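# Close and latch the power enclosure door by the lift

## Task

Push shut the door of the power enclosure that sits just past the front rail of the scissor lift, then lock it by rotating its lever a quarter turn, from horizontal downward until it stops. The gasket springs the door back open until the latch engages, so the door must be closed while the lever turns; turning it with the door ajar does not lock anything. Do not use so much force that the lever breaks, and the robot must not fall or be left tilted.

## Robot and tools

Robot: a Rainbow Robotics RB-Y1. It has a base with two drive wheels and two rear casters, a head (pan and tilt), two seven-joint arms with parallel grippers, and a torso. The lower torso, the leg, folds at ankle, knee and hip; the upper torso can also yaw. The base is 0.58 m wide, extends 0.10 m in front of the drive axle and 0.57 m behind it, and sweeps a 0.58 m radius when spinning in place. It cannot move sideways. Each wrist has a camera in a case that sticks out sideways and can strike things. Cameras: head_camera, left_wrist_camera, right_wrist_camera.

Frames (metres): the base frame has its origin on the floor midway between the drive wheels, x forward, y to the left, z up. The chest, left_hand and right_hand readings are in this frame; a hand point lies between its finger pads, the fingers point along the hand's -z axis and close along its x axis. Printed hand positions can be off, more so at long reach or under load. base_odometry is in the odometry frame, which is the base frame where the scene began; it only counts wheel rotation, so slips show as travel or false turns. Heading is in rad, positive to the left.

Tool move. Motion arguments: base, joints, target, min_time_s, contact_limits; plus cameras and blocking. Allowed combinations: base and/or joints (optionally with min_time_s or contact_limits); target alone or with min_time_s; or contact_limits alone. A move with no action just reports state and images.
- base: one object {"x_m_s", "turn_rad_s", "for_s"}. These are velocities applied for a duration, i.e. a relative motion from where the robot is, not a pose. x_m_s is forward speed, 0.005 to 0.4 m/s in magnitude (negative reverses) or 0; turn_rad_s is leftward turn rate, 0.02 to 1.509 rad/s in magnitude or 0; for_s is 0.1 to 5 s. Omitted speeds are 0. Acceleration is 0.4 m/s² (turns 0.5 rad/s²), so the base coasts up to 1 s (turns 3.1 s) after for_s. If |x_m_s| + 0.27 × |turn_rad_s| exceeds 0.4 both are scaled down. The base does not stop on contact.
- joints: a map from joint name to an absolute target (rad, grippers in m opening). Ranges: torso_squat_rad 0 to 1.2 (larger lowers the chest); torso_shift_rad -0.3 to 0.6 (+ hips forward); torso_pitch_rad -0.2 to 1.4 (+ bows forward); torso_yaw_rad -1.5 to 1.5 (+ left; raise both arms out 0.2 rad or more first). Combined torso limits: squat + shift <= 1.52; squat - shift + pitch <= 1.57; shift + 0.5 pitch - 0.4 squat <= 0.7; shift + 0.3 pitch - 0.5 squat <= 0.39. Per arm: shoulder_pitch -2.356 to 2.356 (negative swings forward and up); shoulder_roll left 0 to 3.141, right -3.141 to 0 (away from the body lifts it out); shoulder_yaw -2.094 to 2.094; elbow -2.617 to 0.01 (negative bends); forearm_roll -3.141 to 3.141; wrist_pitch -1.57 to 1.919; hand_roll -2.705 to 2.705; gripper_m 0 to 0.1. head_pan_rad -0.523 to 0.523 (+ left), head_tilt_rad -0.35 to 1.57 (+ down). Top speeds: arm joints 1 rad/s (wrist joints 1.5), head 1.5, squat and pitch 0.3, shift 0.15, yaw 0.6, grippers 0.08 m/s.
- target: an absolute pose for one hand, {"side": "left" or "right", "x", "y", "z" in m in the base frame (-3 to 3), "quat_wxyz": [w, x, y, z] as printed}. It is converted once to joint angles, so the hand travels a curve that can bow over 0.1 m on big moves; split long moves into short steps. It is refused while another move is still running.
- min_time_s: 0.1 to 8 s, the shortest duration for arm, head and torso motions in the action.
- contact_limits: per gripper (left_gripper_m, right_gripper_m), a current cap in mA, 200 to 672.5, persisting until changed; starts at 672.5. Lower it to grip gently. To grip, command an opening at least 0.005 m below the object width.
- cameras: list of names or ["all"]; [] for none. blocking: true (default) waits for rest; false returns in about 0.5 s.

Tool wait: seconds 0 to 10, cameras. stop: brakes all running motions; cameras. zoom_image: camera, region [x0, y0, x1, y1] in pixels from the top-left, at most 504 by 504, of that camera's latest image. finished_scene: scene, the current scene's number; the door must stay latched without the robot.

Results: the move line is "done" or the worst status. Hand statuses: "reached" (within 10 mm and 2 degrees), "short" with the error, or "refused" with a reason. Joint statuses include done, off_target, moving, stopped, not_followed (collision check withheld the arm), time_out, contact_stop (torso only), limit_stop_at_<name> (built-in limit or body guard), torque_fault, limit_stop_at_motor_heat. A refusal or an unrequested stop cancels the remaining move, wait and finished_scene calls in that reply. on_its_own lists things the robot did unasked. lidar_m: 12 distances, 30-degree sectors counter-clockwise from straight ahead (4th left, 7th behind, 10th right), "-" for nothing, at 0.23 m height. wheel_motors_off is 1 after a stalled wheel cut the motors for 2 s. motor_effort: wheel effort in %, peak in brackets; above about 30 at rest suggests pushing on something. Joint torques, external joint torques and wrist force/torque are noisy and offset; a rising external torque or wrist force hints at contact. Motor temperatures: MOTOR HOT at 65 °C, arm brakes at 80 °C.

Avoid: arm contact torques near the load limits (shoulders 66.5, elbow 34.2, wrist joints 23.7 N m), which freeze the robot for 10 s; arms pressing or hitting each other (ends the scene); hard pushes that could break the lever or slam the door; driving the base into furniture or catching the upper body on edges; heavy forward reach that could tip the robot; breaking torso limits. Keep shoulder rolls about 0.5 rad outward when both arms reach forward.

Each tool is called after ">>>" as a command line: name --argument value for each argument, lists and objects as JSON in quotes; but a table of rows of numbers goes row by row, as --pt "numbers of a row", without its own name.

## Session

>>> move

Scene clock: 0.00 s.
Joint torques (N m): no reading
External joint torques (N m): no reading
Motor temperatures (°C): left_arm=[40 50 39 48 43 44 52] | right_arm=[36 46 39 49 42 47 42]
Wrist force (N): no reading
Wrist torque (N m): no reading
Wrist force, peak (N): no reading
base_odometry: x=+0.000 y=+0.000 heading=+0.000
lidar_m: 0.78 0.50 1.09 2.86 1.27 0.79 1.18 0.77 1.26 2.94 1.12 0.50
base_status: not commanded
joint_positions: torso_squat_rad=+0.350 torso_shift_rad=+0.000 torso_pitch_rad=+0.000 torso_yaw_rad=+0.000 left_shoulder_pitch_rad=+0.038 left_shoulder_roll_rad=+0.013 left_shoulder_yaw_rad=+0.002 left_elbow_rad=-0.293 left_forearm_roll_rad=-0.042 left_wrist_pitch_rad=+0.039 left_hand_roll_rad=-0.042 left_gripper_m=+0.099 right_shoulder_pitch_rad=+0.007 right_shoulder_roll_rad=-0.019 right_shoulder_yaw_rad=+0.013 right_elbow_rad=-0.233 right_forearm_roll_rad=+0.012 right_wrist_pitch_rad=+0.022 right_hand_roll_rad=+0.001 right_gripper_m=+0.101 head_pan_rad=+0.000 head_tilt_rad=+0.400
joint_status: not commanded
wheel_motors_off: 0
motor_effort: left_wheel=+0 right_wheel=+2
chest: x=-0.2280 y=-0.0001 z=+1.2475 quat_wxyz=(+1.000, +0.000, +0.000, +0.000) (m; base frame)
left_hand: x=-0.1218 y=+0.2323 z=+0.5702 quat_wxyz=(+0.993, +0.013, -0.109, -0.035) (m; base frame)
right_hand: x=-0.1249 y=-0.2332 z=+0.5692 quat_wxyz=(+0.995, -0.010, -0.102, +0.013) (m; base frame)
pictures: head_camera, left_wrist_camera, right_wrist_camera
Images, in order (width x height): head_camera 896x504, left_wrist_camera 644x364, right_wrist_camera 644x364.

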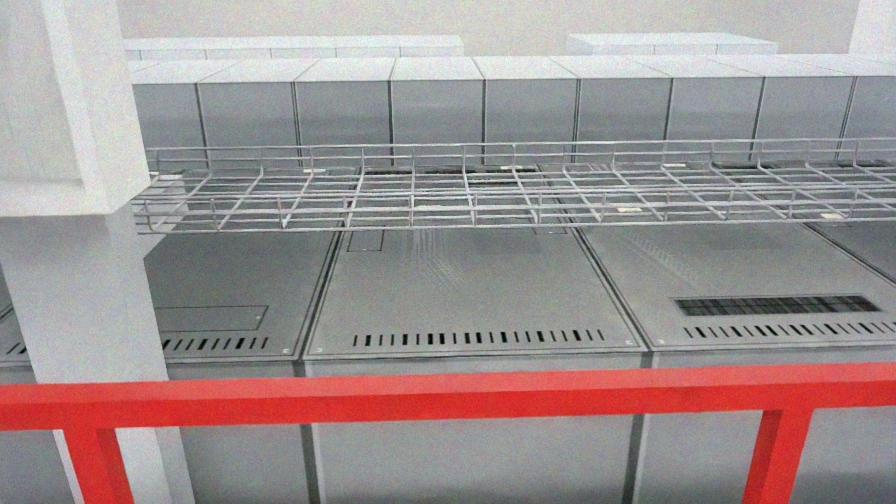

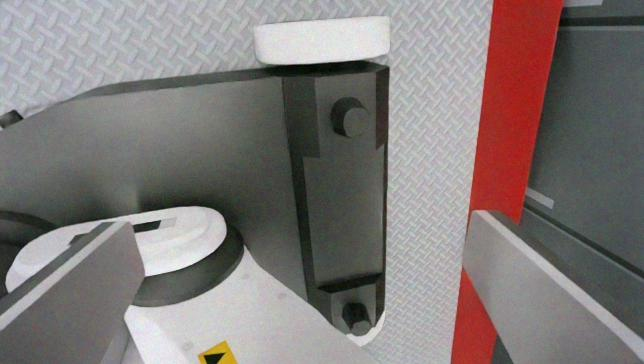

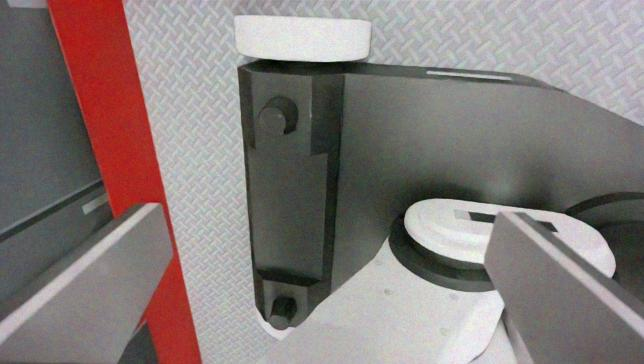

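>>> move --joints '{"head_tilt_rad":0.0,"head_pan_rad":0.5}' --cameras '["head_camera"]'

>>> move --joints '{"head_tilt_rad":0.9,"head_pan_rad":0.5}' --cameras '["head_camera"]'

>>> move --joints '{"head_tilt_rad":0.9,"head_pan_rad":-0.3}' --cameras '["head_camera"]'

>>> move --joints '{"head_tilt_rad":0.1,"head_pan_rad":-0.5}' --cameras '["head_camera"]'

Scene clock: 2.97 s.
Joint torques (N m): left_arm=[-2.28 0.43 -0.13 -1.56 0.07 -0.54 -0.23] | right_arm=[-2.25 -0.85 -0.37 -1.38 0.09 -0.67 -0.04]
External joint torques (N m): left_arm=[0.05 -0.13 -0.18 0.01 0.07 0.02 -0.22] | right_arm=[0.09 0.12 -0.32 -0.3 0.04 -0.22 -0.05]
Wrist force (N): left_arm=[-7.3 9.6 4.0] | right_arm=[-3.7 12.5 -3.7]
Wrist torque (N m): left_arm=[-0.62 -1.48 0.39] | right_arm=[-1.86 0.25 0.69]
Wrist force, peak (N): left_arm=[-7.8 10.1 4.2] | right_arm=[-3.8 13.0 -3.4]
move: done
base_odometry: x=+0.000 y=+0.000 heading=+0.000
lidar_m: 0.77 0.49 1.09 2.86 1.28 0.80 1.18 0.77 1.27 2.92 1.12 0.50
base_status: not commanded
joint_positions: torso_squat_rad=+0.350 torso_shift_rad=+0.000 torso_pitch_rad=+0.000 torso_yaw_rad=+0.000 left_shoulder_pitch_rad=+0.038 left_shoulder_roll_rad=+0.013 left_shoulder_yaw_rad=+0.002 left_elbow_rad=-0.293 left_forearm_roll_rad=-0.042 left_wrist_pitch_rad=+0.039 left_hand_roll_rad=-0.042 left_gripper_m=+0.099 right_shoulder_pitch_rad=+0.007 right_shoulder_roll_rad=-0.019 right_shoulder_yaw_rad=+0.013 right_elbow_rad=-0.233 right_forearm_roll_rad=+0.012 right_wrist_pitch_rad=+0.022 right_hand_roll_rad=+0.001 right_gripper_m=+0.101 head_pan_rad=+0.500 head_tilt_rad=+0.000
joint_status: all done
wheel_motors_off: 0
motor_effort: left_wheel=+1(1) right_wheel=+0(4)
chest: x=-0.2280 y=-0.0001 z=+1.2475 quat_wxyz=(+1.000, +0.000, +0.000, +0.000) (m; base frame)
left_hand: x=-0.1218 y=+0.2323 z=+0.5702 quat_wxyz=(+0.993, +0.013, -0.109, -0.035) (m; base frame)
right_hand: x=-0.1249 y=-0.2332 z=+0.5692 quat_wxyz=(+0.995, -0.010, -0.102, +0.013) (m; base frame)
pictures: head_camera
Images, in order (width x height): head_camera 896x504.

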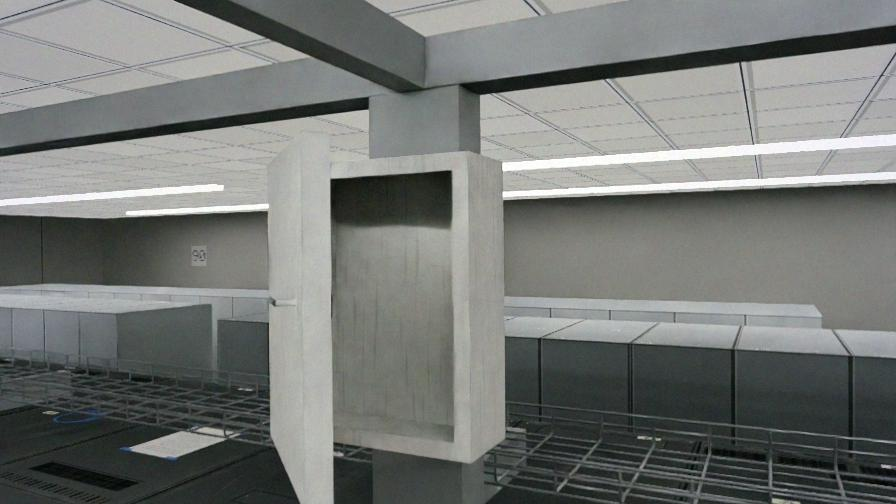

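Scene clock: 4.23 s.
Joint torques (N m): left_arm=[-2.36 0.33 -0.19 -1.54 0.04 -0.62 -0.21] | right_arm=[-2.4 -0.92 -0.29 -1.15 0.13 -0.67 -0.06]
External joint torques (N m): left_arm=[-0.03 -0.23 -0.24 0.03 0.03 -0.06 -0.2] | right_arm=[-0.06 0.04 -0.24 -0.06 0.07 -0.23 -0.07]
Wrist force (N): left_arm=[-7.2 9.7 4.3] | right_arm=[-3.8 12.4 -3.4]
Wrist torque (N m): left_arm=[-0.59 -1.42 0.38] | right_arm=[-1.84 0.28 0.69]
Wrist force, peak (N): left_arm=[-7.8 10.3 4.0] | right_arm=[-3.6 12.8 -3.1]
move: done
base_odometry: x=+0.000 y=+0.000 heading=+0.000
lidar_m: 0.78 0.49 1.09 2.86 1.28 0.79 1.17 0.77 1.26 2.93 1.12 0.50
base_status: not commanded
joint_positions: torso_squat_rad=+0.350 torso_shift_rad=+0.000 torso_pitch_rad=+0.000 torso_yaw_rad=+0.000 left_shoulder_pitch_rad=+0.038 left_shoulder_roll_rad=+0.013 left_shoulder_yaw_rad=+0.002 left_elbow_rad=-0.293 left_forearm_roll_rad=-0.042 left_wrist_pitch_rad=+0.039 left_hand_roll_rad=-0.042 left_gripper_m=+0.099 right_shoulder_pitch_rad=+0.007 right_shoulder_roll_rad=-0.019 right_shoulder_yaw_rad=+0.013 right_elbow_rad=-0.233 right_forearm_roll_rad=+0.012 right_wrist_pitch_rad=+0.022 right_hand_roll_rad=+0.001 right_gripper_m=+0.101 head_pan_rad=+0.500 head_tilt_rad=+0.900
joint_status: all done
wheel_motors_off: 0
motor_effort: left_wheel=+1(1) right_wheel=+1(3)
chest: x=-0.2280 y=-0.0001 z=+1.2475 quat_wxyz=(+1.000, +0.000, +0.000, +0.000) (m; base frame)
left_hand: x=-0.1218 y=+0.2323 z=+0.5702 quat_wxyz=(+0.993, +0.013, -0.109, -0.035) (m; base frame)
right_hand: x=-0.1249 y=-0.2332 z=+0.5692 quat_wxyz=(+0.995, -0.010, -0.102, +0.013) (m; base frame)
pictures: head_camera
Images, in order (width x height): head_camera 896x504.

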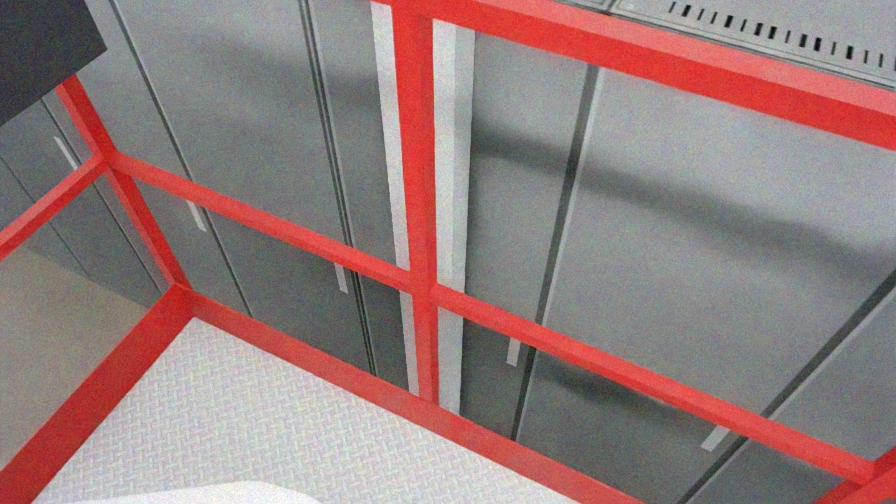

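Scene clock: 5.43 s.
Joint torques (N m): left_arm=[-2.42 0.46 -0.16 -1.76 0.07 -0.55 -0.25] | right_arm=[-2.16 -0.8 -0.27 -1.33 0.28 -0.87 0.02]
External joint torques (N m): left_arm=[-0.09 -0.1 -0.21 -0.19 0.06 0 -0.24] | right_arm=[0.18 0.16 -0.22 -0.25 0.23 -0.42 0.01]
Wrist force (N): left_arm=[-7.3 9.9 4.3] | right_arm=[-3.5 12.6 -3.4]
Wrist torque (N m): left_arm=[-0.62 -1.46 0.38] | right_arm=[-1.86 0.31 0.67]
Wrist force, peak (N): left_arm=[-7.7 10.1 4.1] | right_arm=[-4.1 12.6 -3.7]
move: done
base_odometry: x=+0.000 y=+0.000 heading=+0.000
lidar_m: 0.77 0.50 1.09 2.85 1.28 0.79 1.18 0.77 1.26 2.93 1.12 0.50
base_status: not commanded
joint_positions: torso_squat_rad=+0.350 torso_shift_rad=+0.000 torso_pitch_rad=+0.000 torso_yaw_rad=+0.000 left_shoulder_pitch_rad=+0.038 left_shoulder_roll_rad=+0.013 left_shoulder_yaw_rad=+0.002 left_elbow_rad=-0.293 left_forearm_roll_rad=-0.042 left_wrist_pitch_rad=+0.039 left_hand_roll_rad=-0.042 left_gripper_m=+0.099 right_shoulder_pitch_rad=+0.007 right_shoulder_roll_rad=-0.019 right_shoulder_yaw_rad=+0.013 right_elbow_rad=-0.233 right_forearm_roll_rad=+0.012 right_wrist_pitch_rad=+0.022 right_hand_roll_rad=+0.001 right_gripper_m=+0.101 head_pan_rad=-0.300 head_tilt_rad=+0.900
joint_status: all done
wheel_motors_off: 0
motor_effort: left_wheel=+1(1) right_wheel=+1(4)
chest: x=-0.2280 y=-0.0001 z=+1.2475 quat_wxyz=(+1.000, +0.000, +0.000, +0.000) (m; base frame)
left_hand: x=-0.1218 y=+0.2323 z=+0.5702 quat_wxyz=(+0.993, +0.013, -0.109, -0.035) (m; base frame)
right_hand: x=-0.1249 y=-0.2332 z=+0.5692 quat_wxyz=(+0.995, -0.010, -0.102, +0.013) (m; base frame)
pictures: head_camera
Images, in order (width x height): head_camera 896x504.

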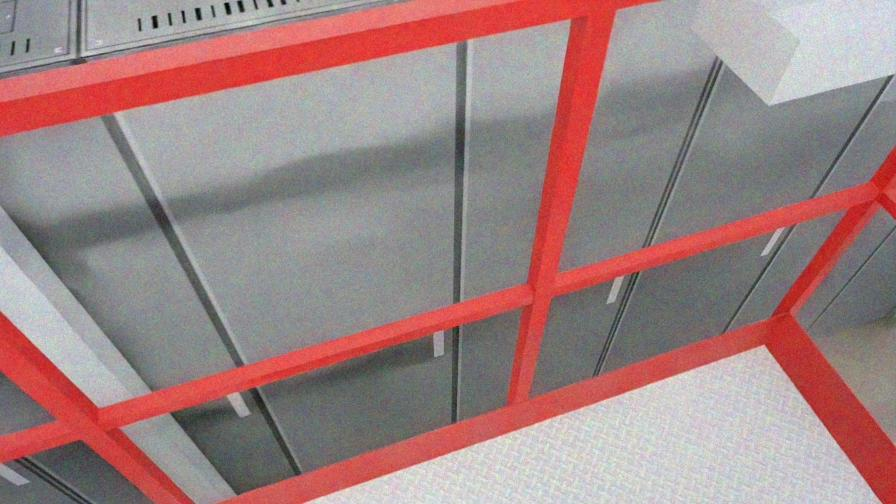

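Scene clock: 6.63 s.
Joint torques (N m): left_arm=[-2.42 0.48 -0.42 -1.58 -0.04 -0.66 -0.17] | right_arm=[-2.42 -0.87 -0.02 -1.41 0.07 -0.78 0.01]
External joint torques (N m): left_arm=[-0.09 -0.09 -0.48 -0.01 -0.05 -0.11 -0.16] | right_arm=[-0.08 0.09 0.04 -0.33 0.01 -0.33 0]
Wrist force (N): left_arm=[-7.3 10.1 4.2] | right_arm=[-4.0 12.7 -3.2]
Wrist torque (N m): left_arm=[-0.65 -1.47 0.36] | right_arm=[-1.87 0.24 0.68]
Wrist force, peak (N): left_arm=[-7.4 10.3 4.2] | right_arm=[-3.9 12.9 -3.3]
move: done
base_odometry: x=+0.000 y=+0.000 heading=+0.000
lidar_m: 0.78 0.49 1.09 2.86 1.28 0.79 1.18 0.77 1.26 2.93 1.12 0.50
base_status: not commanded
joint_positions: torso_squat_rad=+0.350 torso_shift_rad=+0.000 torso_pitch_rad=+0.000 torso_yaw_rad=+0.000 left_shoulder_pitch_rad=+0.038 left_shoulder_roll_rad=+0.013 left_shoulder_yaw_rad=+0.002 left_elbow_rad=-0.293 left_forearm_roll_rad=-0.042 left_wrist_pitch_rad=+0.039 left_hand_roll_rad=-0.042 left_gripper_m=+0.099 right_shoulder_pitch_rad=+0.007 right_shoulder_roll_rad=-0.019 right_shoulder_yaw_rad=+0.013 right_elbow_rad=-0.233 right_forearm_roll_rad=+0.012 right_wrist_pitch_rad=+0.022 right_hand_roll_rad=+0.001 right_gripper_m=+0.101 head_pan_rad=-0.500 head_tilt_rad=+0.100
joint_status: all done
wheel_motors_off: 0
motor_effort: left_wheel=+1(1) right_wheel=+2(3)
chest: x=-0.2280 y=-0.0001 z=+1.2475 quat_wxyz=(+1.000, +0.000, +0.000, +0.000) (m; base frame)
left_hand: x=-0.1218 y=+0.2323 z=+0.5702 quat_wxyz=(+0.993, +0.013, -0.109, -0.035) (m; base frame)
right_hand: x=-0.1249 y=-0.2332 z=+0.5692 quat_wxyz=(+0.995, -0.010, -0.102, +0.013) (m; base frame)
pictures: head_camera
Images, in order (width x height): head_camera 896x504.

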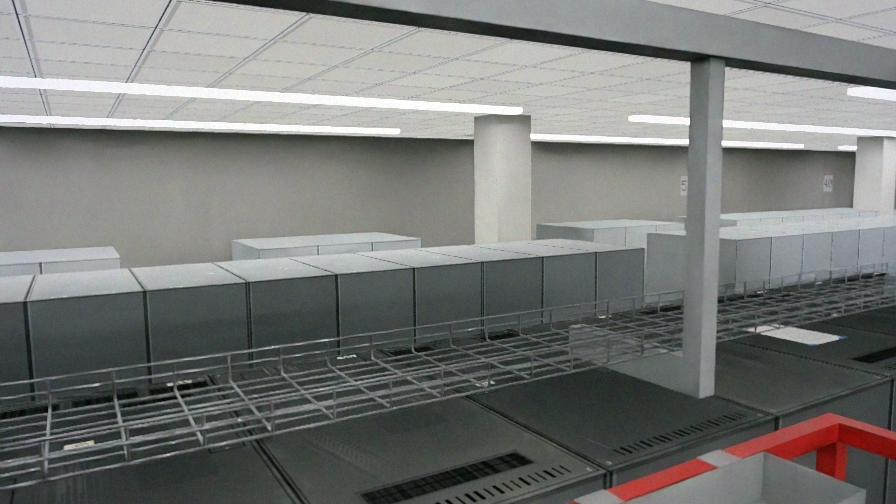

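>>> move --joints '{"head_tilt_rad":0.1,"head_pan_rad":0.5}' --cameras '["head_camera"]'

>>> zoom_image --camera "head_camera" --region '[220, 60, 540, 500]'

Scene clock: 13.70 s.
Joint torques (N m): left_arm=[-2.21 0.25 -0.07 -1.6 0.03 -0.54 -0.26] | right_arm=[-2.78 -0.76 -0.23 -1.25 0.16 -0.81 -0.07]
External joint torques (N m): left_arm=[0.12 -0.31 -0.13 -0.03 0.03 0.01 -0.25] | right_arm=[-0.44 0.21 -0.18 -0.16 0.11 -0.36 -0.08]
Wrist force (N): left_arm=[-7.2 9.7 4.4] | right_arm=[-3.9 12.3 -3.4]
Wrist torque (N m): left_arm=[-0.62 -1.45 0.38] | right_arm=[-1.82 0.25 0.69]
Wrist force, peak (N): left_arm=[-7.7 10.2 4.3] | right_arm=[-4.0 12.9 -3.6]
move: done
base_odometry: x=+0.000 y=+0.000 heading=+0.000
lidar_m: 0.78 0.49 1.09 2.86 1.28 0.79 1.18 0.77 1.27 2.94 1.12 0.51
base_status: not commanded
joint_positions: torso_squat_rad=+0.350 torso_shift_rad=+0.000 torso_pitch_rad=+0.000 torso_yaw_rad=+0.000 left_shoulder_pitch_rad=+0.038 left_shoulder_roll_rad=+0.013 left_shoulder_yaw_rad=+0.002 left_elbow_rad=-0.293 left_forearm_roll_rad=-0.042 left_wrist_pitch_rad=+0.039 left_hand_roll_rad=-0.042 left_gripper_m=+0.099 right_shoulder_pitch_rad=+0.007 right_shoulder_roll_rad=-0.019 right_shoulder_yaw_rad=+0.013 right_elbow_rad=-0.233 right_forearm_roll_rad=+0.012 right_wrist_pitch_rad=+0.022 right_hand_roll_rad=+0.001 right_gripper_m=+0.101 head_pan_rad=+0.500 head_tilt_rad=+0.100
joint_status: all done
wheel_motors_off: 0
motor_effort: left_wheel=+1(1) right_wheel=+1(4)
chest: x=-0.2280 y=-0.0001 z=+1.2475 quat_wxyz=(+1.000, +0.000, +0.000, +0.000) (m; base frame)
left_hand: x=-0.1218 y=+0.2323 z=+0.5702 quat_wxyz=(+0.993, +0.013, -0.109, -0.035) (m; base frame)
right_hand: x=-0.1249 y=-0.2332 z=+0.5692 quat_wxyz=(+0.995, -0.010, -0.102, +0.013) (m; base frame)
pictures: head_camera
Images, in order (width x height): head_camera 896x504.

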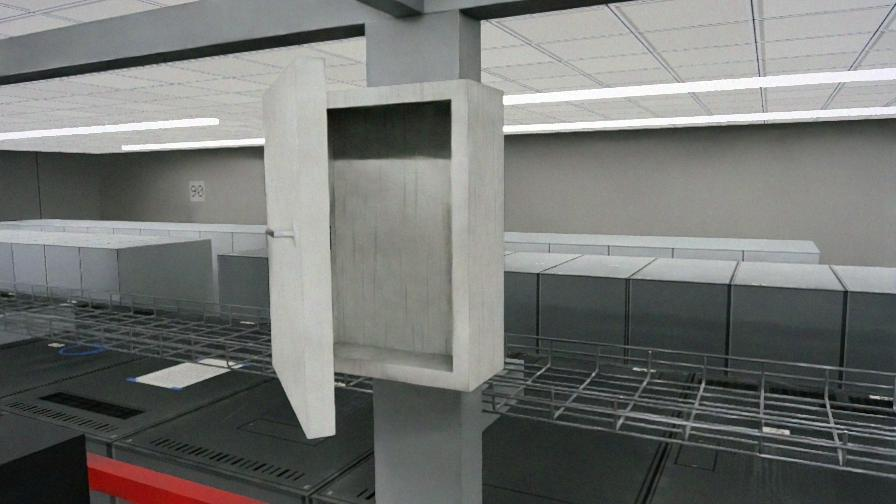

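Scaled by 1.145.

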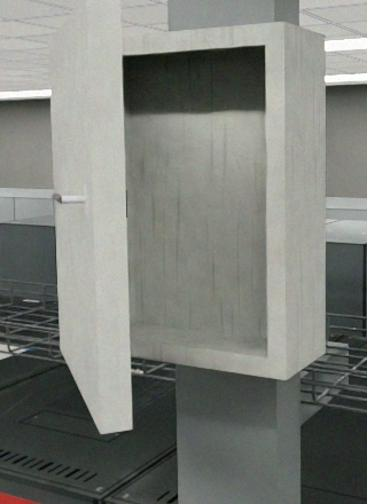

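>>> move --base '{"turn_rad_s":0.5,"for_s":1.0}' --joints '{"head_tilt_rad":0.1,"head_pan_rad":0.1}' --cameras '["head_camera"]'

>>> move --joints '{"head_tilt_rad":0.6,"head_pan_rad":0.1}' --cameras '["head_camera"]'

Scene clock: 45.80 s.
Joint torques (N m): left_arm=[-2.15 0.31 -0.24 -1.68 0.01 -0.57 -0.24] | right_arm=[-2.44 -0.41 -0.16 -1.34 0.19 -0.8 -0.16]
External joint torques (N m): left_arm=[0.18 -0.26 -0.29 -0.11 0.01 -0.01 -0.22] | right_arm=[-0.11 0.55 -0.11 -0.26 0.13 -0.35 -0.17]
Wrist force (N): left_arm=[-7.3 10.0 4.1] | right_arm=[-3.8 12.3 -3.1]
Wrist torque (N m): left_arm=[-0.66 -1.45 0.38] | right_arm=[-1.83 0.27 0.70]
Wrist force, peak (N): left_arm=[-7.3 10.5 4.3] | right_arm=[-4.1 13.2 -3.4]
move: done
base_odometry: x=+0.000 y=+0.000 heading=+0.499
lidar_m: 0.49 0.51 2.71 1.28 0.79 1.21 0.80 1.26 3.57 1.11 0.50 0.78
base_status: done (sent for 1 of 1 s)
joint_positions: torso_squat_rad=+0.350 torso_shift_rad=+0.000 torso_pitch_rad=+0.000 torso_yaw_rad=+0.000 left_shoulder_pitch_rad=+0.038 left_shoulder_roll_rad=+0.013 left_shoulder_yaw_rad=+0.002 left_elbow_rad=-0.293 left_forearm_roll_rad=-0.042 left_wrist_pitch_rad=+0.039 left_hand_roll_rad=-0.042 left_gripper_m=+0.099 right_shoulder_pitch_rad=+0.007 right_shoulder_roll_rad=-0.019 right_shoulder_yaw_rad=+0.013 right_elbow_rad=-0.233 right_forearm_roll_rad=+0.012 right_wrist_pitch_rad=+0.022 right_hand_roll_rad=+0.001 right_gripper_m=+0.101 head_pan_rad=+0.100 head_tilt_rad=+0.100
joint_status: all done
wheel_motors_off: 0
motor_effort: left_wheel=+2(18) right_wheel=+13(38)
chest: x=-0.2280 y=-0.0002 z=+1.2475 quat_wxyz=(+1.000, +0.000, +0.000, +0.000) (m; base frame)
left_hand: x=-0.1218 y=+0.2323 z=+0.5702 quat_wxyz=(+0.993, +0.013, -0.109, -0.035) (m; base frame)
right_hand: x=-0.1249 y=-0.2332 z=+0.5692 quat_wxyz=(+0.995, -0.009, -0.102, +0.013) (m; base frame)
pictures: head_camera
Images, in order (width x height): head_camera 896x504.

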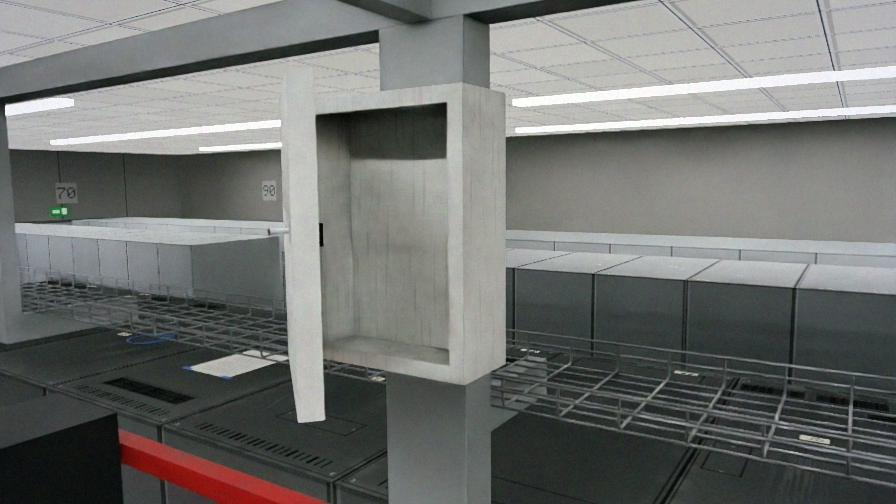

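Scene clock: 46.80 s.
Joint torques (N m): left_arm=[-2.52 0.03 -0.02 -1.66 0 -0.55 -0.26] | right_arm=[-2.38 -1.13 -0.31 -1.22 0.24 -0.81 -0.08]
External joint torques (N m): left_arm=[-0.19 -0.54 -0.08 -0.09 -0.01 0 -0.25] | right_arm=[-0.05 -0.18 -0.26 -0.14 0.19 -0.36 -0.09]
Wrist force (N): left_arm=[-7.8 10.0 4.0] | right_arm=[-4.1 12.6 -3.2]
Wrist torque (N m): left_arm=[-0.63 -1.54 0.38] | right_arm=[-1.86 0.24 0.69]
Wrist force, peak (N): left_arm=[-7.5 10.2 4.2] | right_arm=[-4.0 13.0 -3.5]
move: done
base_odometry: x=+0.000 y=+0.000 heading=+0.499
lidar_m: 0.49 0.51 2.71 1.28 0.79 1.21 0.80 1.26 3.57 1.12 0.51 0.78
base_status: not commanded
joint_positions: torso_squat_rad=+0.350 torso_shift_rad=+0.000 torso_pitch_rad=+0.000 torso_yaw_rad=+0.000 left_shoulder_pitch_rad=+0.038 left_shoulder_roll_rad=+0.013 left_shoulder_yaw_rad=+0.002 left_elbow_rad=-0.293 left_forearm_roll_rad=-0.042 left_wrist_pitch_rad=+0.039 left_hand_roll_rad=-0.042 left_gripper_m=+0.099 right_shoulder_pitch_rad=+0.007 right_shoulder_roll_rad=-0.019 right_shoulder_yaw_rad=+0.013 right_elbow_rad=-0.233 right_forearm_roll_rad=+0.012 right_wrist_pitch_rad=+0.022 right_hand_roll_rad=+0.001 right_gripper_m=+0.101 head_pan_rad=+0.100 head_tilt_rad=+0.600
joint_status: all done
wheel_motors_off: 0
motor_effort: left_wheel=+2(2) right_wheel=+14(16)
chest: x=-0.2280 y=-0.0002 z=+1.2475 quat_wxyz=(+1.000, +0.000, +0.000, +0.000) (m; base frame)
left_hand: x=-0.1218 y=+0.2323 z=+0.5702 quat_wxyz=(+0.993, +0.013, -0.109, -0.035) (m; base frame)
right_hand: x=-0.1249 y=-0.2332 z=+0.5692 quat_wxyz=(+0.995, -0.009, -0.102, +0.013) (m; base frame)
pictures: head_camera
Images, in order (width x height): head_camera 896x504.

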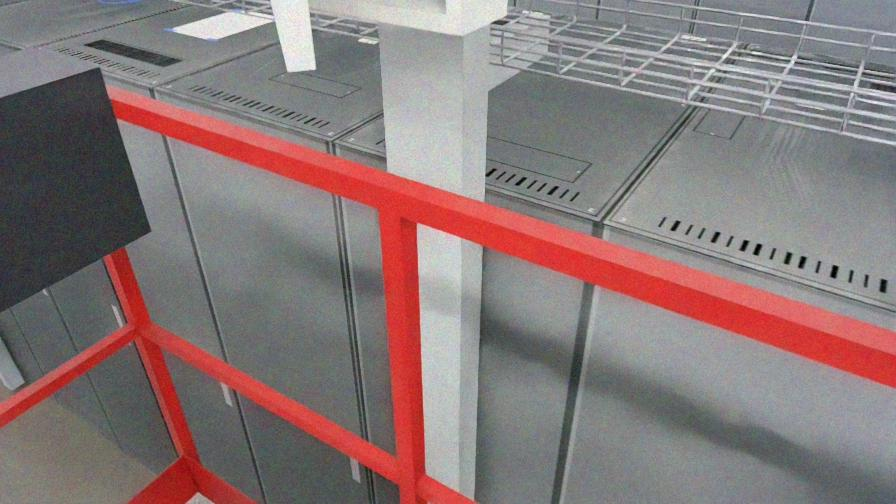

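>>> move --joints '{"head_tilt_rad":0.1,"head_pan_rad":0.1,"torso_squat_rad":0.75}' --cameras '["head_camera"]'

Scene clock: 54.13 s.
Joint torques (N m): left_arm=[-2.31 0.05 -0.05 -1.53 0 -0.59 -0.21] | right_arm=[-2.48 -0.73 -0.18 -1.24 0.06 -0.79 -0.1]
External joint torques (N m): left_arm=[0.02 -0.52 -0.1 0.04 -0.01 -0.03 -0.2] | right_arm=[-0.15 0.22 -0.12 -0.16 0 -0.35 -0.11]
Wrist force (N): left_arm=[-7.5 9.7 3.7] | right_arm=[-3.9 12.3 -3.5]
Wrist torque (N m): left_arm=[-0.65 -1.47 0.36] | right_arm=[-1.82 0.28 0.67]
Wrist force, peak (N): left_arm=[-7.7 10.3 4.2] | right_arm=[-4.2 13.1 -3.2]
move: done
base_odometry: x=+0.000 y=+0.000 heading=+0.499
lidar_m: 0.50 0.51 2.71 1.27 0.79 1.20 0.80 1.26 3.57 1.12 0.50 0.78
base_status: not commanded
joint_positions: torso_squat_rad=+0.750 torso_shift_rad=+0.000 torso_pitch_rad=+0.000 torso_yaw_rad=+0.000 left_shoulder_pitch_rad=+0.038 left_shoulder_roll_rad=+0.013 left_shoulder_yaw_rad=+0.002 left_elbow_rad=-0.293 left_forearm_roll_rad=-0.042 left_wrist_pitch_rad=+0.039 left_hand_roll_rad=-0.042 left_gripper_m=+0.099 right_shoulder_pitch_rad=+0.007 right_shoulder_roll_rad=-0.019 right_shoulder_yaw_rad=+0.013 right_elbow_rad=-0.233 right_forearm_roll_rad=+0.012 right_wrist_pitch_rad=+0.022 right_hand_roll_rad=+0.001 right_gripper_m=+0.101 head_pan_rad=+0.100 head_tilt_rad=+0.100
joint_status: all done
wheel_motors_off: 0
motor_effort: left_wheel=+2(2) right_wheel=+14(17)
chest: x=-0.2281 y=-0.0002 z=+1.1021 quat_wxyz=(+1.000, +0.000, +0.000, +0.000) (m; base frame)
left_hand: x=-0.1218 y=+0.2323 z=+0.4248 quat_wxyz=(+0.993, +0.013, -0.109, -0.035) (m; base frame)
right_hand: x=-0.1249 y=-0.2332 z=+0.4238 quat_wxyz=(+0.995, -0.009, -0.102, +0.013) (m; base frame)
pictures: head_camera
Images, in order (width x height): head_camera 896x504.

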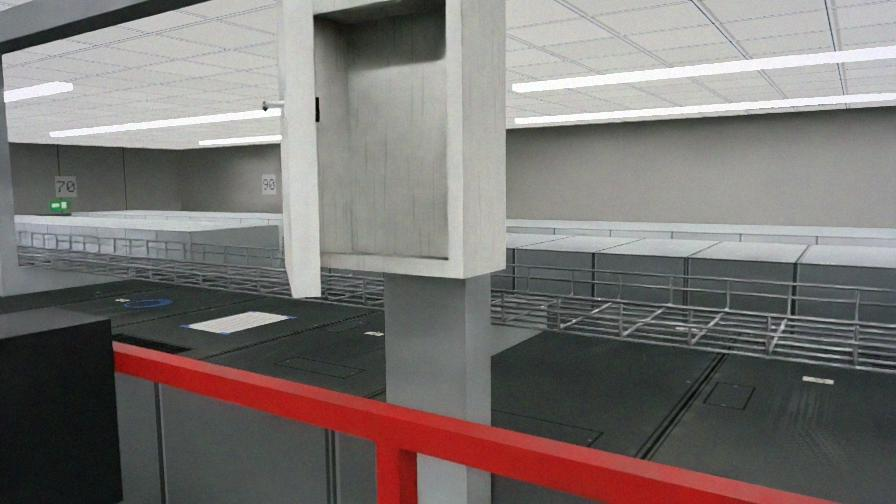

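>>> move --base '{"x_m_s":0.12,"for_s":1.0}' --joints '{"head_tilt_rad":0.3,"head_pan_rad":0.2,"torso_squat_rad":0.3,"torso_shift_rad":0.25,"left_gripper_m":0.0,"right_gripper_m":0.0,"left_shoulder_roll_rad":0.4,"right_shoulder_roll_rad":-0.4,"left_elbow_rad":-2.2,"right_elbow_rad":-2.2}' --cameras '["all"]'

Scene clock: 86.13 s.
Joint torques (N m): left_arm=[-10.01 3.84 3.37 -9.7 0 -1.52 -0.25] | right_arm=[-39.27 -12.04 -10.26 -31.92 -0.89 1.53 -0.03]
External joint torques (N m): left_arm=[1.15 -1.59 -0.38 0.92 -0.03 0.39 -0.21] | right_arm=[-28.6 -6.57 -7 -22.02 -1.11 3.38 -0.07]
External joint torques when the fault began: right_arm=[-41.13 -15.31 -13.06 -24.92 -2.78 7.82 -0.24]
Wrist force (N): left_arm=[-11.7 7.6 10.7] | right_arm=[-8.7 15.1 2.7]
Wrist torque (N m): left_arm=[-0.43 -1.71 0.43] | right_arm=[-2.08 -0.06 0.62]
Wrist force, peak (N): left_arm=[-12.6 7.6 11.2] | right_arm=[-8.8 15.3 2.9]
move: torque_fault
TORQUE FAULT: right_elbow_rad reached its load limit. The robot stopped for 10 seconds, dropped its targets and accepts commands again. Before the stop ended, the hold on right_elbow_rad was turned back by 0.2 degrees, the way its load pushed it. The stop added 9.0 s to the call.
base_odometry: x=+0.105 y=+0.057 heading=+0.500
lidar_m: 0.40 0.37 1.02 1.30 0.87 1.32 0.92 1.37 3.70 0.47 0.71 0.67
base_status: done (sent for 1 of 1 s)
joint_positions: torso_squat_rad=+0.375 torso_shift_rad=+0.210 torso_pitch_rad=+0.005 torso_yaw_rad=+0.000 left_shoulder_pitch_rad=+0.037 left_shoulder_roll_rad=+0.295 left_shoulder_yaw_rad=+0.003 left_elbow_rad=-1.755 left_forearm_roll_rad=-0.042 left_wrist_pitch_rad=+0.039 left_hand_roll_rad=-0.042 left_gripper_m=+0.000 right_shoulder_pitch_rad=+0.019 right_shoulder_roll_rad=-0.278 right_shoulder_yaw_rad=+0.015 right_elbow_rad=-1.620 right_forearm_roll_rad=+0.013 right_wrist_pitch_rad=+0.020 right_hand_roll_rad=+0.001 right_gripper_m=+0.001 head_pan_rad=+0.200 head_tilt_rad=+0.300
joint_status: torso_squat_rad torque_fault (moved -0.375 of -0.450); torso_shift_rad torque_fault (moved +0.210 of +0.250); left_shoulder_roll_rad torque_fault (moved +0.282 of +0.387); left_elbow_rad torque_fault (moved -1.462 of -1.907); right_shoulder_roll_rad torque_fault (moved -0.260 of -0.381); right_elbow_rad torque_fault (moved -1.390 of -1.967); the others done
wheel_motors_off: 0
on_its_own: torso_squat_rad is held at +0.375, not at your +0.300, since a torque_fault; torso_shift_rad is held at +0.210, not at your +0.250, since a torque_fault; left_shoulder_roll_rad is held at +0.295, not at your +0.400, since a torque_fault; left_elbow_rad is held at -1.755, not at your -2.200, since a torque_fault; right_shoulder_roll_rad is held at -0.280, not at your -0.400, since a torque_fault; right_elbow_rad is held at -1.626, not at your -2.200, since a torque_fault
motor_effort: left_wheel=-1(28) right_wheel=-1(49)
chest: x=-0.0906 y=-0.0011 z=+1.2269 quat_wxyz=(+1.000, +0.001, +0.002, +0.000) (m; base frame)
left_hand: x=+0.4168 y=+0.2928 z=+1.0721 quat_wxyz=(+0.656, +0.132, -0.731, -0.136) (m; base frame)
right_hand: x=+0.4214 y=-0.2957 z=+1.0160 quat_wxyz=(+0.698, -0.097, -0.701, +0.108) (m; base frame)
pictures: head_camera, left_wrist_camera, right_wrist_camera
Images, in order (width x height): head_camera 896x504, left_wrist_camera 644x364, right_wrist_camera 644x364.

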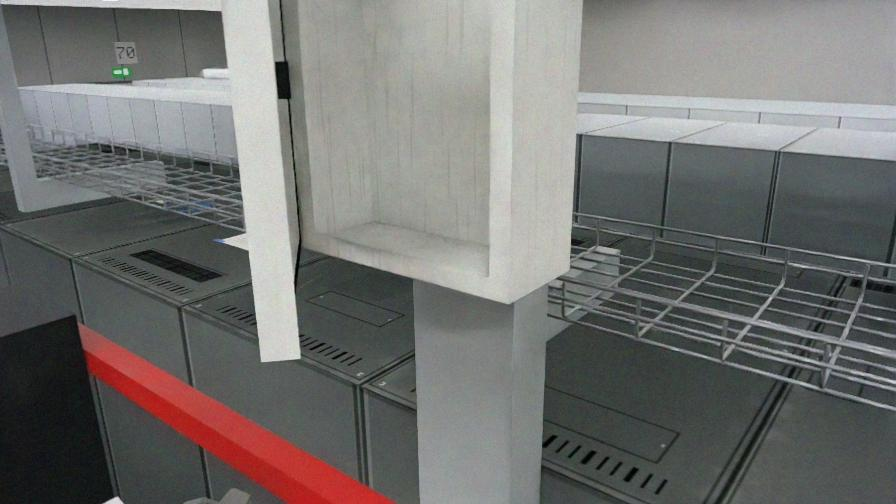

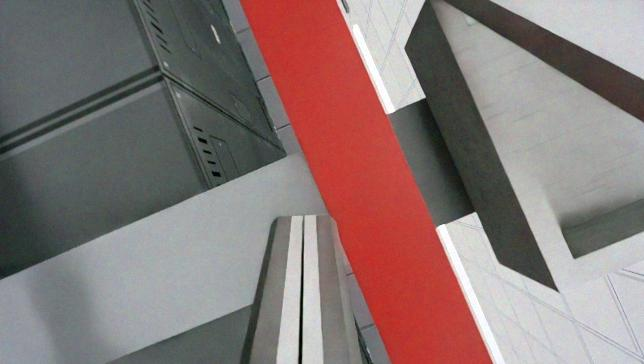

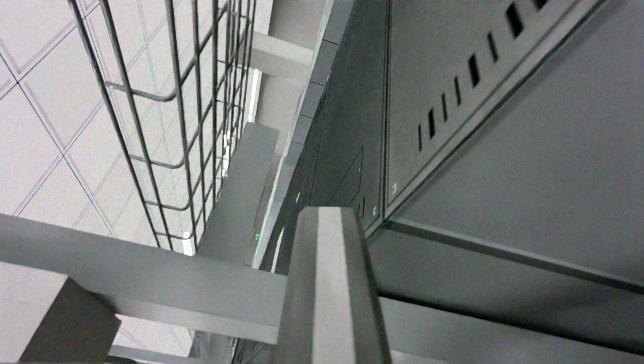

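>>> move --joints '{"right_elbow_rad":-0.3,"right_shoulder_roll_rad":-0.1}' --cameras '["head_camera"]'

>>> move --base '{"x_m_s":-0.15,"for_s":1.4}' --joints '{"head_tilt_rad":0.7,"head_pan_rad":0.0}' --cameras '["head_camera"]'

Scene clock: 101.80 s.
Joint torques (N m): left_arm=[-10.94 4.48 3.44 -10.26 0.05 -1.71 -0.28] | right_arm=[18.66 4.65 1.75 18.31 0.12 12.57 0.13]
External joint torques (N m): left_arm=[0.32 -0.87 -0.25 0.37 0.02 0.19 -0.24] | right_arm=[23.69 9.01 2.54 22.13 0.01 13.52 0.11]
External joint torques when the fault began: right_arm=[59.75 17.91 4.56 39.18 0.5 24.36 0.3]
Wrist force (N): left_arm=[-11.8 7.5 10.8] | right_arm=[46.9 0.5 101.5]
Wrist torque (N m): left_arm=[-0.41 -1.75 0.41] | right_arm=[-1.55 -0.66 0.32]
Wrist force, peak (N): left_arm=[-12.0 9.4 12.2] | right_arm=[37.9 4.1 147.2]
move: torque_fault
TORQUE FAULT: right_elbow_rad reached its load limit. The robot stopped for 10 seconds, dropped its targets and accepts commands again. The stop added 9.2 s to the call.
base_odometry: x=+0.105 y=+0.057 heading=+0.500
lidar_m: 0.39 0.38 1.02 1.30 0.86 1.31 0.93 1.37 3.71 0.48 0.71 0.67
base_status: not commanded
joint_positions: torso_squat_rad=+0.375 torso_shift_rad=+0.209 torso_pitch_rad=+0.001 torso_yaw_rad=+0.000 left_shoulder_pitch_rad=+0.037 left_shoulder_roll_rad=+0.295 left_shoulder_yaw_rad=+0.003 left_elbow_rad=-1.755 left_forearm_roll_rad=-0.042 left_wrist_pitch_rad=+0.039 left_hand_roll_rad=-0.042 left_gripper_m=+0.000 right_shoulder_pitch_rad=+0.001 right_shoulder_roll_rad=-0.141 right_shoulder_yaw_rad=+0.013 right_elbow_rad=-0.506 right_forearm_roll_rad=+0.012 right_wrist_pitch_rad=+0.012 right_hand_roll_rad=+0.001 right_gripper_m=+0.001 head_pan_rad=+0.200 head_tilt_rad=+0.300
joint_status: right_shoulder_roll_rad torque_fault (moved +0.137 of +0.178); right_elbow_rad torque_fault (moved +1.114 of +1.320)
wheel_motors_off: 0
on_its_own: torso_squat_rad is held at +0.375, not at your +0.300, since a torque_fault; torso_shift_rad is held at +0.210, not at your +0.250, since a torque_fault; left_shoulder_roll_rad is held at +0.295, not at your +0.400, since a torque_fault; left_elbow_rad is held at -1.755, not at your -2.200, since a torque_fault; right_shoulder_roll_rad is held at -0.139, not at your -0.100, since a torque_fault; right_elbow_rad is held at -0.501, not at your -0.300, since a torque_fault; right_wrist_pitch_rad is held at +0.016, not at its first target +0.022, since a torque_fault
motor_effort: left_wheel=+3(7) right_wheel=+1(16)
chest: x=-0.0928 y=+0.0008 z=+1.2271 quat_wxyz=(+1.000, -0.001, +0.000, +0.000) (m; base frame)
left_hand: x=+0.4151 y=+0.2943 z=+1.0729 quat_wxyz=(+0.655, +0.131, -0.732, -0.135) (m; base frame)
right_hand: x=+0.1433 y=-0.3183 z=+0.5960 quat_wxyz=(+0.967, -0.069, -0.242, +0.030) (m; base frame)
pictures: head_camera
Images, in order (width x height): head_camera 896x504.

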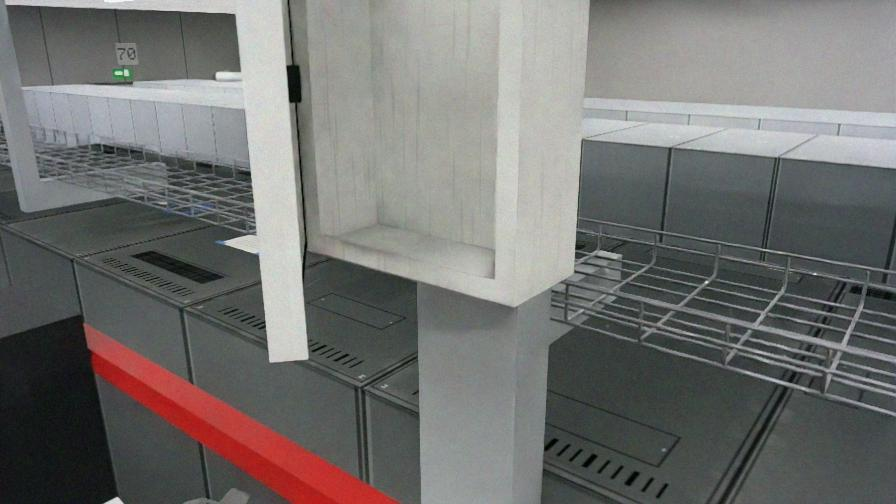

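not run: a stop that you did not command came earlier in this reply.

>>> move --joints '{"right_elbow_rad":-0.75}'

>>> move --base '{"x_m_s":-0.15,"for_s":1.0}'

>>> move --joints '{"right_shoulder_pitch_rad":0.9,"right_shoulder_roll_rad":-0.4,"right_elbow_rad":-0.6,"torso_squat_rad":0.2,"torso_shift_rad":0.0,"head_tilt_rad":0.8,"head_pan_rad":-0.2}' --cameras '["all"]'

Scene clock: 106.37 s.
Joint torques (N m): left_arm=[-10.84 4.52 3.59 -10.19 0.01 -1.71 -0.33] | right_arm=[-6.04 -3.12 -0.07 -5.48 0.24 -1.28 0.18]
External joint torques (N m): left_arm=[0.37 -0.87 -0.13 0.44 -0.02 0.2 -0.29] | right_arm=[0.83 0.93 1 0.45 0.08 0.02 0.15]
Wrist force (N): left_arm=[-11.8 7.5 11.0] | right_arm=[-7.7 10.9 -1.6]
Wrist torque (N m): left_arm=[-0.43 -1.73 0.42] | right_arm=[-1.64 -0.04 0.65]
Wrist force, peak (N): left_arm=[-11.7 7.7 11.1] | right_arm=[47.0 0.6 102.3]
move: done
base_odometry: x=+0.105 y=+0.057 heading=+0.500
lidar_m: 0.38 0.38 1.02 1.30 0.87 1.32 0.92 1.37 3.70 0.48 0.70 0.67
base_status: not commanded
joint_positions: torso_squat_rad=+0.375 torso_shift_rad=+0.210 torso_pitch_rad=+0.003 torso_yaw_rad=+0.000 left_shoulder_pitch_rad=+0.037 left_shoulder_roll_rad=+0.295 left_shoulder_yaw_rad=+0.003 left_elbow_rad=-1.755 left_forearm_roll_rad=-0.042 left_wrist_pitch_rad=+0.039 left_hand_roll_rad=-0.042 left_gripper_m=+0.000 right_shoulder_pitch_rad=+0.007 right_shoulder_roll_rad=-0.139 right_shoulder_yaw_rad=+0.013 right_elbow_rad=-0.750 right_forearm_roll_rad=+0.012 right_wrist_pitch_rad=+0.016 right_hand_roll_rad=+0.001 right_gripper_m=+0.001 head_pan_rad=+0.200 head_tilt_rad=+0.300
joint_status: all done
wheel_motors_off: 0
on_its_own: torso_squat_rad is held at +0.375, not at your +0.300, since a torque_fault; torso_shift_rad is held at +0.210, not at your +0.250, since a torque_fault; left_shoulder_roll_rad is held at +0.295, not at your +0.400, since a torque_fault; left_elbow_rad is held at -1.755, not at your -2.200, since a torque_fault; right_shoulder_roll_rad is held at -0.139, not at your -0.100, since a torque_fault; right_wrist_pitch_rad is held at +0.016, not at its first target +0.022, since a torque_fault
motor_effort: left_wheel=+2(3) right_wheel=+0(4)
chest: x=-0.0917 y=-0.0001 z=+1.2270 quat_wxyz=(+1.000, +0.000, +0.001, +0.000) (m; base frame)
left_hand: x=+0.4158 y=+0.2936 z=+1.0725 quat_wxyz=(+0.656, +0.131, -0.731, -0.135) (m; base frame)
right_hand: x=+0.2397 y=-0.3073 z=+0.6542 quat_wxyz=(+0.933, -0.065, -0.353, +0.036) (m; base frame)

Scene clock: 108.70 s.
Joint torques (N m): left_arm=[-10.87 4.48 3.61 -10.06 0.08 -1.67 -0.27] | right_arm=[-7.72 -3.15 -0.51 -6.02 0.34 -1.47 0.02]
External joint torques (N m): left_arm=[0.35 -0.91 -0.1 0.56 0.05 0.23 -0.22] | right_arm=[-0.82 0.9 0.56 -0.09 0.18 -0.16 -0.01]
Wrist force (N): left_arm=[-11.9 7.4 10.6] | right_arm=[-7.3 10.7 -1.9]
Wrist torque (N m): left_arm=[-0.43 -1.73 0.42] | right_arm=[-1.62 0.01 0.66]
Wrist force, peak (N): left_arm=[-11.9 7.6 11.1] | right_arm=[-7.8 11.2 -1.8]
move: done
base_odometry: x=-0.026 y=-0.014 heading=+0.500
lidar_m: 0.53 1.11 2.82 1.28 0.77 1.18 0.77 1.24 3.68 1.11 0.51 0.80
base_status: done (sent for 1 of 1 s)
joint_positions: torso_squat_rad=+0.375 torso_shift_rad=+0.210 torso_pitch_rad=+0.003 torso_yaw_rad=+0.000 left_shoulder_pitch_rad=+0.037 left_shoulder_roll_rad=+0.295 left_shoulder_yaw_rad=+0.003 left_elbow_rad=-1.755 left_forearm_roll_rad=-0.042 left_wrist_pitch_rad=+0.039 left_hand_roll_rad=-0.042 left_gripper_m=+0.000 right_shoulder_pitch_rad=+0.007 right_shoulder_roll_rad=-0.139 right_shoulder_yaw_rad=+0.013 right_elbow_rad=-0.750 right_forearm_roll_rad=+0.012 right_wrist_pitch_rad=+0.016 right_hand_roll_rad=+0.001 right_gripper_m=+0.001 head_pan_rad=+0.200 head_tilt_rad=+0.300
joint_status: not commanded
wheel_motors_off: 0
on_its_own: torso_squat_rad is held at +0.375, not at your +0.300, since a torque_fault; torso_shift_rad is held at +0.210, not at your +0.250, since a torque_fault; left_shoulder_roll_rad is held at +0.295, not at your +0.400, since a torque_fault; left_elbow_rad is held at -1.755, not at your -2.200, since a torque_fault; right_shoulder_roll_rad is held at -0.139, not at your -0.100, since a torque_fault; right_wrist_pitch_rad is held at +0.016, not at its first target +0.022, since a torque_fault
motor_effort: left_wheel=-2(23) right_wheel=-4(24)
chest: x=-0.0917 y=-0.0001 z=+1.2270 quat_wxyz=(+1.000, +0.000, +0.001, +0.000) (m; base frame)
left_hand: x=+0.4158 y=+0.2936 z=+1.0725 quat_wxyz=(+0.656, +0.131, -0.731, -0.135) (m; base frame)
right_hand: x=+0.2394 y=-0.3073 z=+0.6540 quat_wxyz=(+0.933, -0.065, -0.353, +0.036) (m; base frame)

Scene clock: 110.87 s.
Joint torques (N m): left_arm=[-10.78 4.6 3.52 -10.18 0.13 -1.7 -0.26] | right_arm=[15.74 -10.78 -2.76 3.21 0.05 0.2 -0.07]
External joint torques (N m): left_arm=[0.46 -0.79 -0.2 0.45 0.09 0.21 -0.21] | right_arm=[-0.84 -0.36 -0.12 -0.91 0.14 -0.35 -0.05]
Wrist force (N): left_arm=[-11.4 7.3 10.7] | right_arm=[-1.1 12.2 -3.1]
Wrist torque (N m): left_arm=[-0.44 -1.69 0.42] | right_arm=[-1.72 0.38 0.70]
Wrist force, peak (N): left_arm=[-11.8 7.7 11.3] | right_arm=[-4.5 12.7 -3.0]
move: done
base_odometry: x=-0.026 y=-0.014 heading=+0.500
lidar_m: 0.52 1.11 2.82 1.28 0.77 1.18 0.76 1.24 3.69 1.12 0.51 0.80
base_status: not commanded
joint_positions: torso_squat_rad=+0.200 torso_shift_rad=+0.000 torso_pitch_rad=+0.002 torso_yaw_rad=+0.000 left_shoulder_pitch_rad=+0.037 left_shoulder_roll_rad=+0.295 left_shoulder_yaw_rad=+0.003 left_elbow_rad=-1.755 left_forearm_roll_rad=-0.042 left_wrist_pitch_rad=+0.039 left_hand_roll_rad=-0.042 left_gripper_m=+0.000 right_shoulder_pitch_rad=+0.900 right_shoulder_roll_rad=-0.400 right_shoulder_yaw_rad=+0.013 right_elbow_rad=-0.600 right_forearm_roll_rad=+0.012 right_wrist_pitch_rad=+0.016 right_hand_roll_rad=+0.001 right_gripper_m=+0.001 head_pan_rad=-0.200 head_tilt_rad=+0.800
joint_status: all done
wheel_motors_off: 0
on_its_own: left_shoulder_roll_rad is held at +0.295, not at your +0.400, since a torque_fault; left_elbow_rad is held at -1.755, not at your -2.200, since a torque_fault; right_wrist_pitch_rad is held at +0.016, not at its first target +0.022, since a torque_fault
motor_effort: left_wheel=-4(4) right_wheel=-10(12)
chest: x=-0.2273 y=-0.0001 z=+1.2760 quat_wxyz=(+1.000, +0.000, +0.001, +0.000) (m; base frame)
left_hand: x=+0.2802 y=+0.2936 z=+1.1215 quat_wxyz=(+0.656, +0.131, -0.731, -0.135) (m; base frame)
right_hand: x=-0.6021 y=-0.4721 z=+0.7570 quat_wxyz=(+0.970, -0.184, +0.161, +0.001) (m; base frame)
pictures: head_camera, left_wrist_camera, right_wrist_camera
Images, in order (width x height): head_camera 896x504, left_wrist_camera 644x364, right_wrist_camera 644x364.

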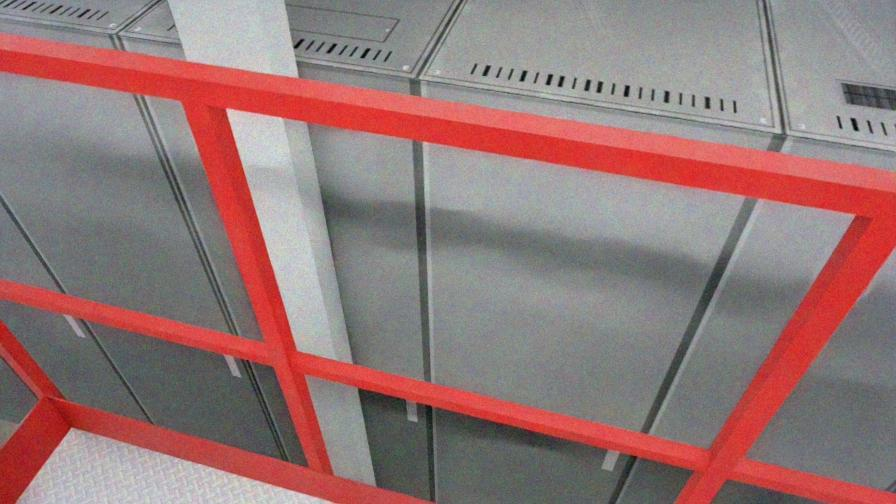

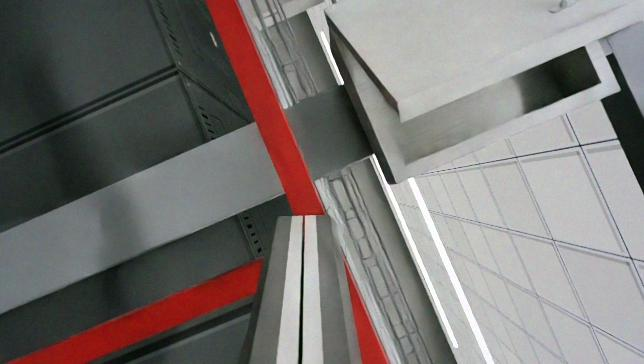

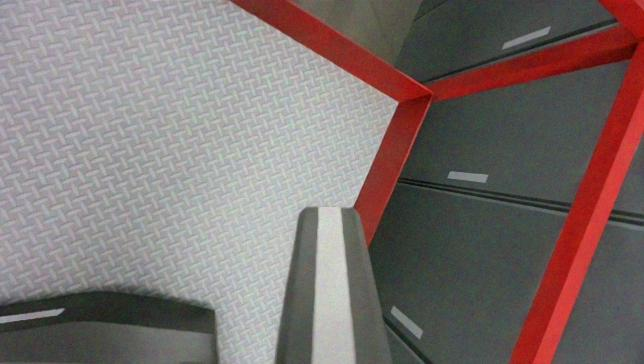

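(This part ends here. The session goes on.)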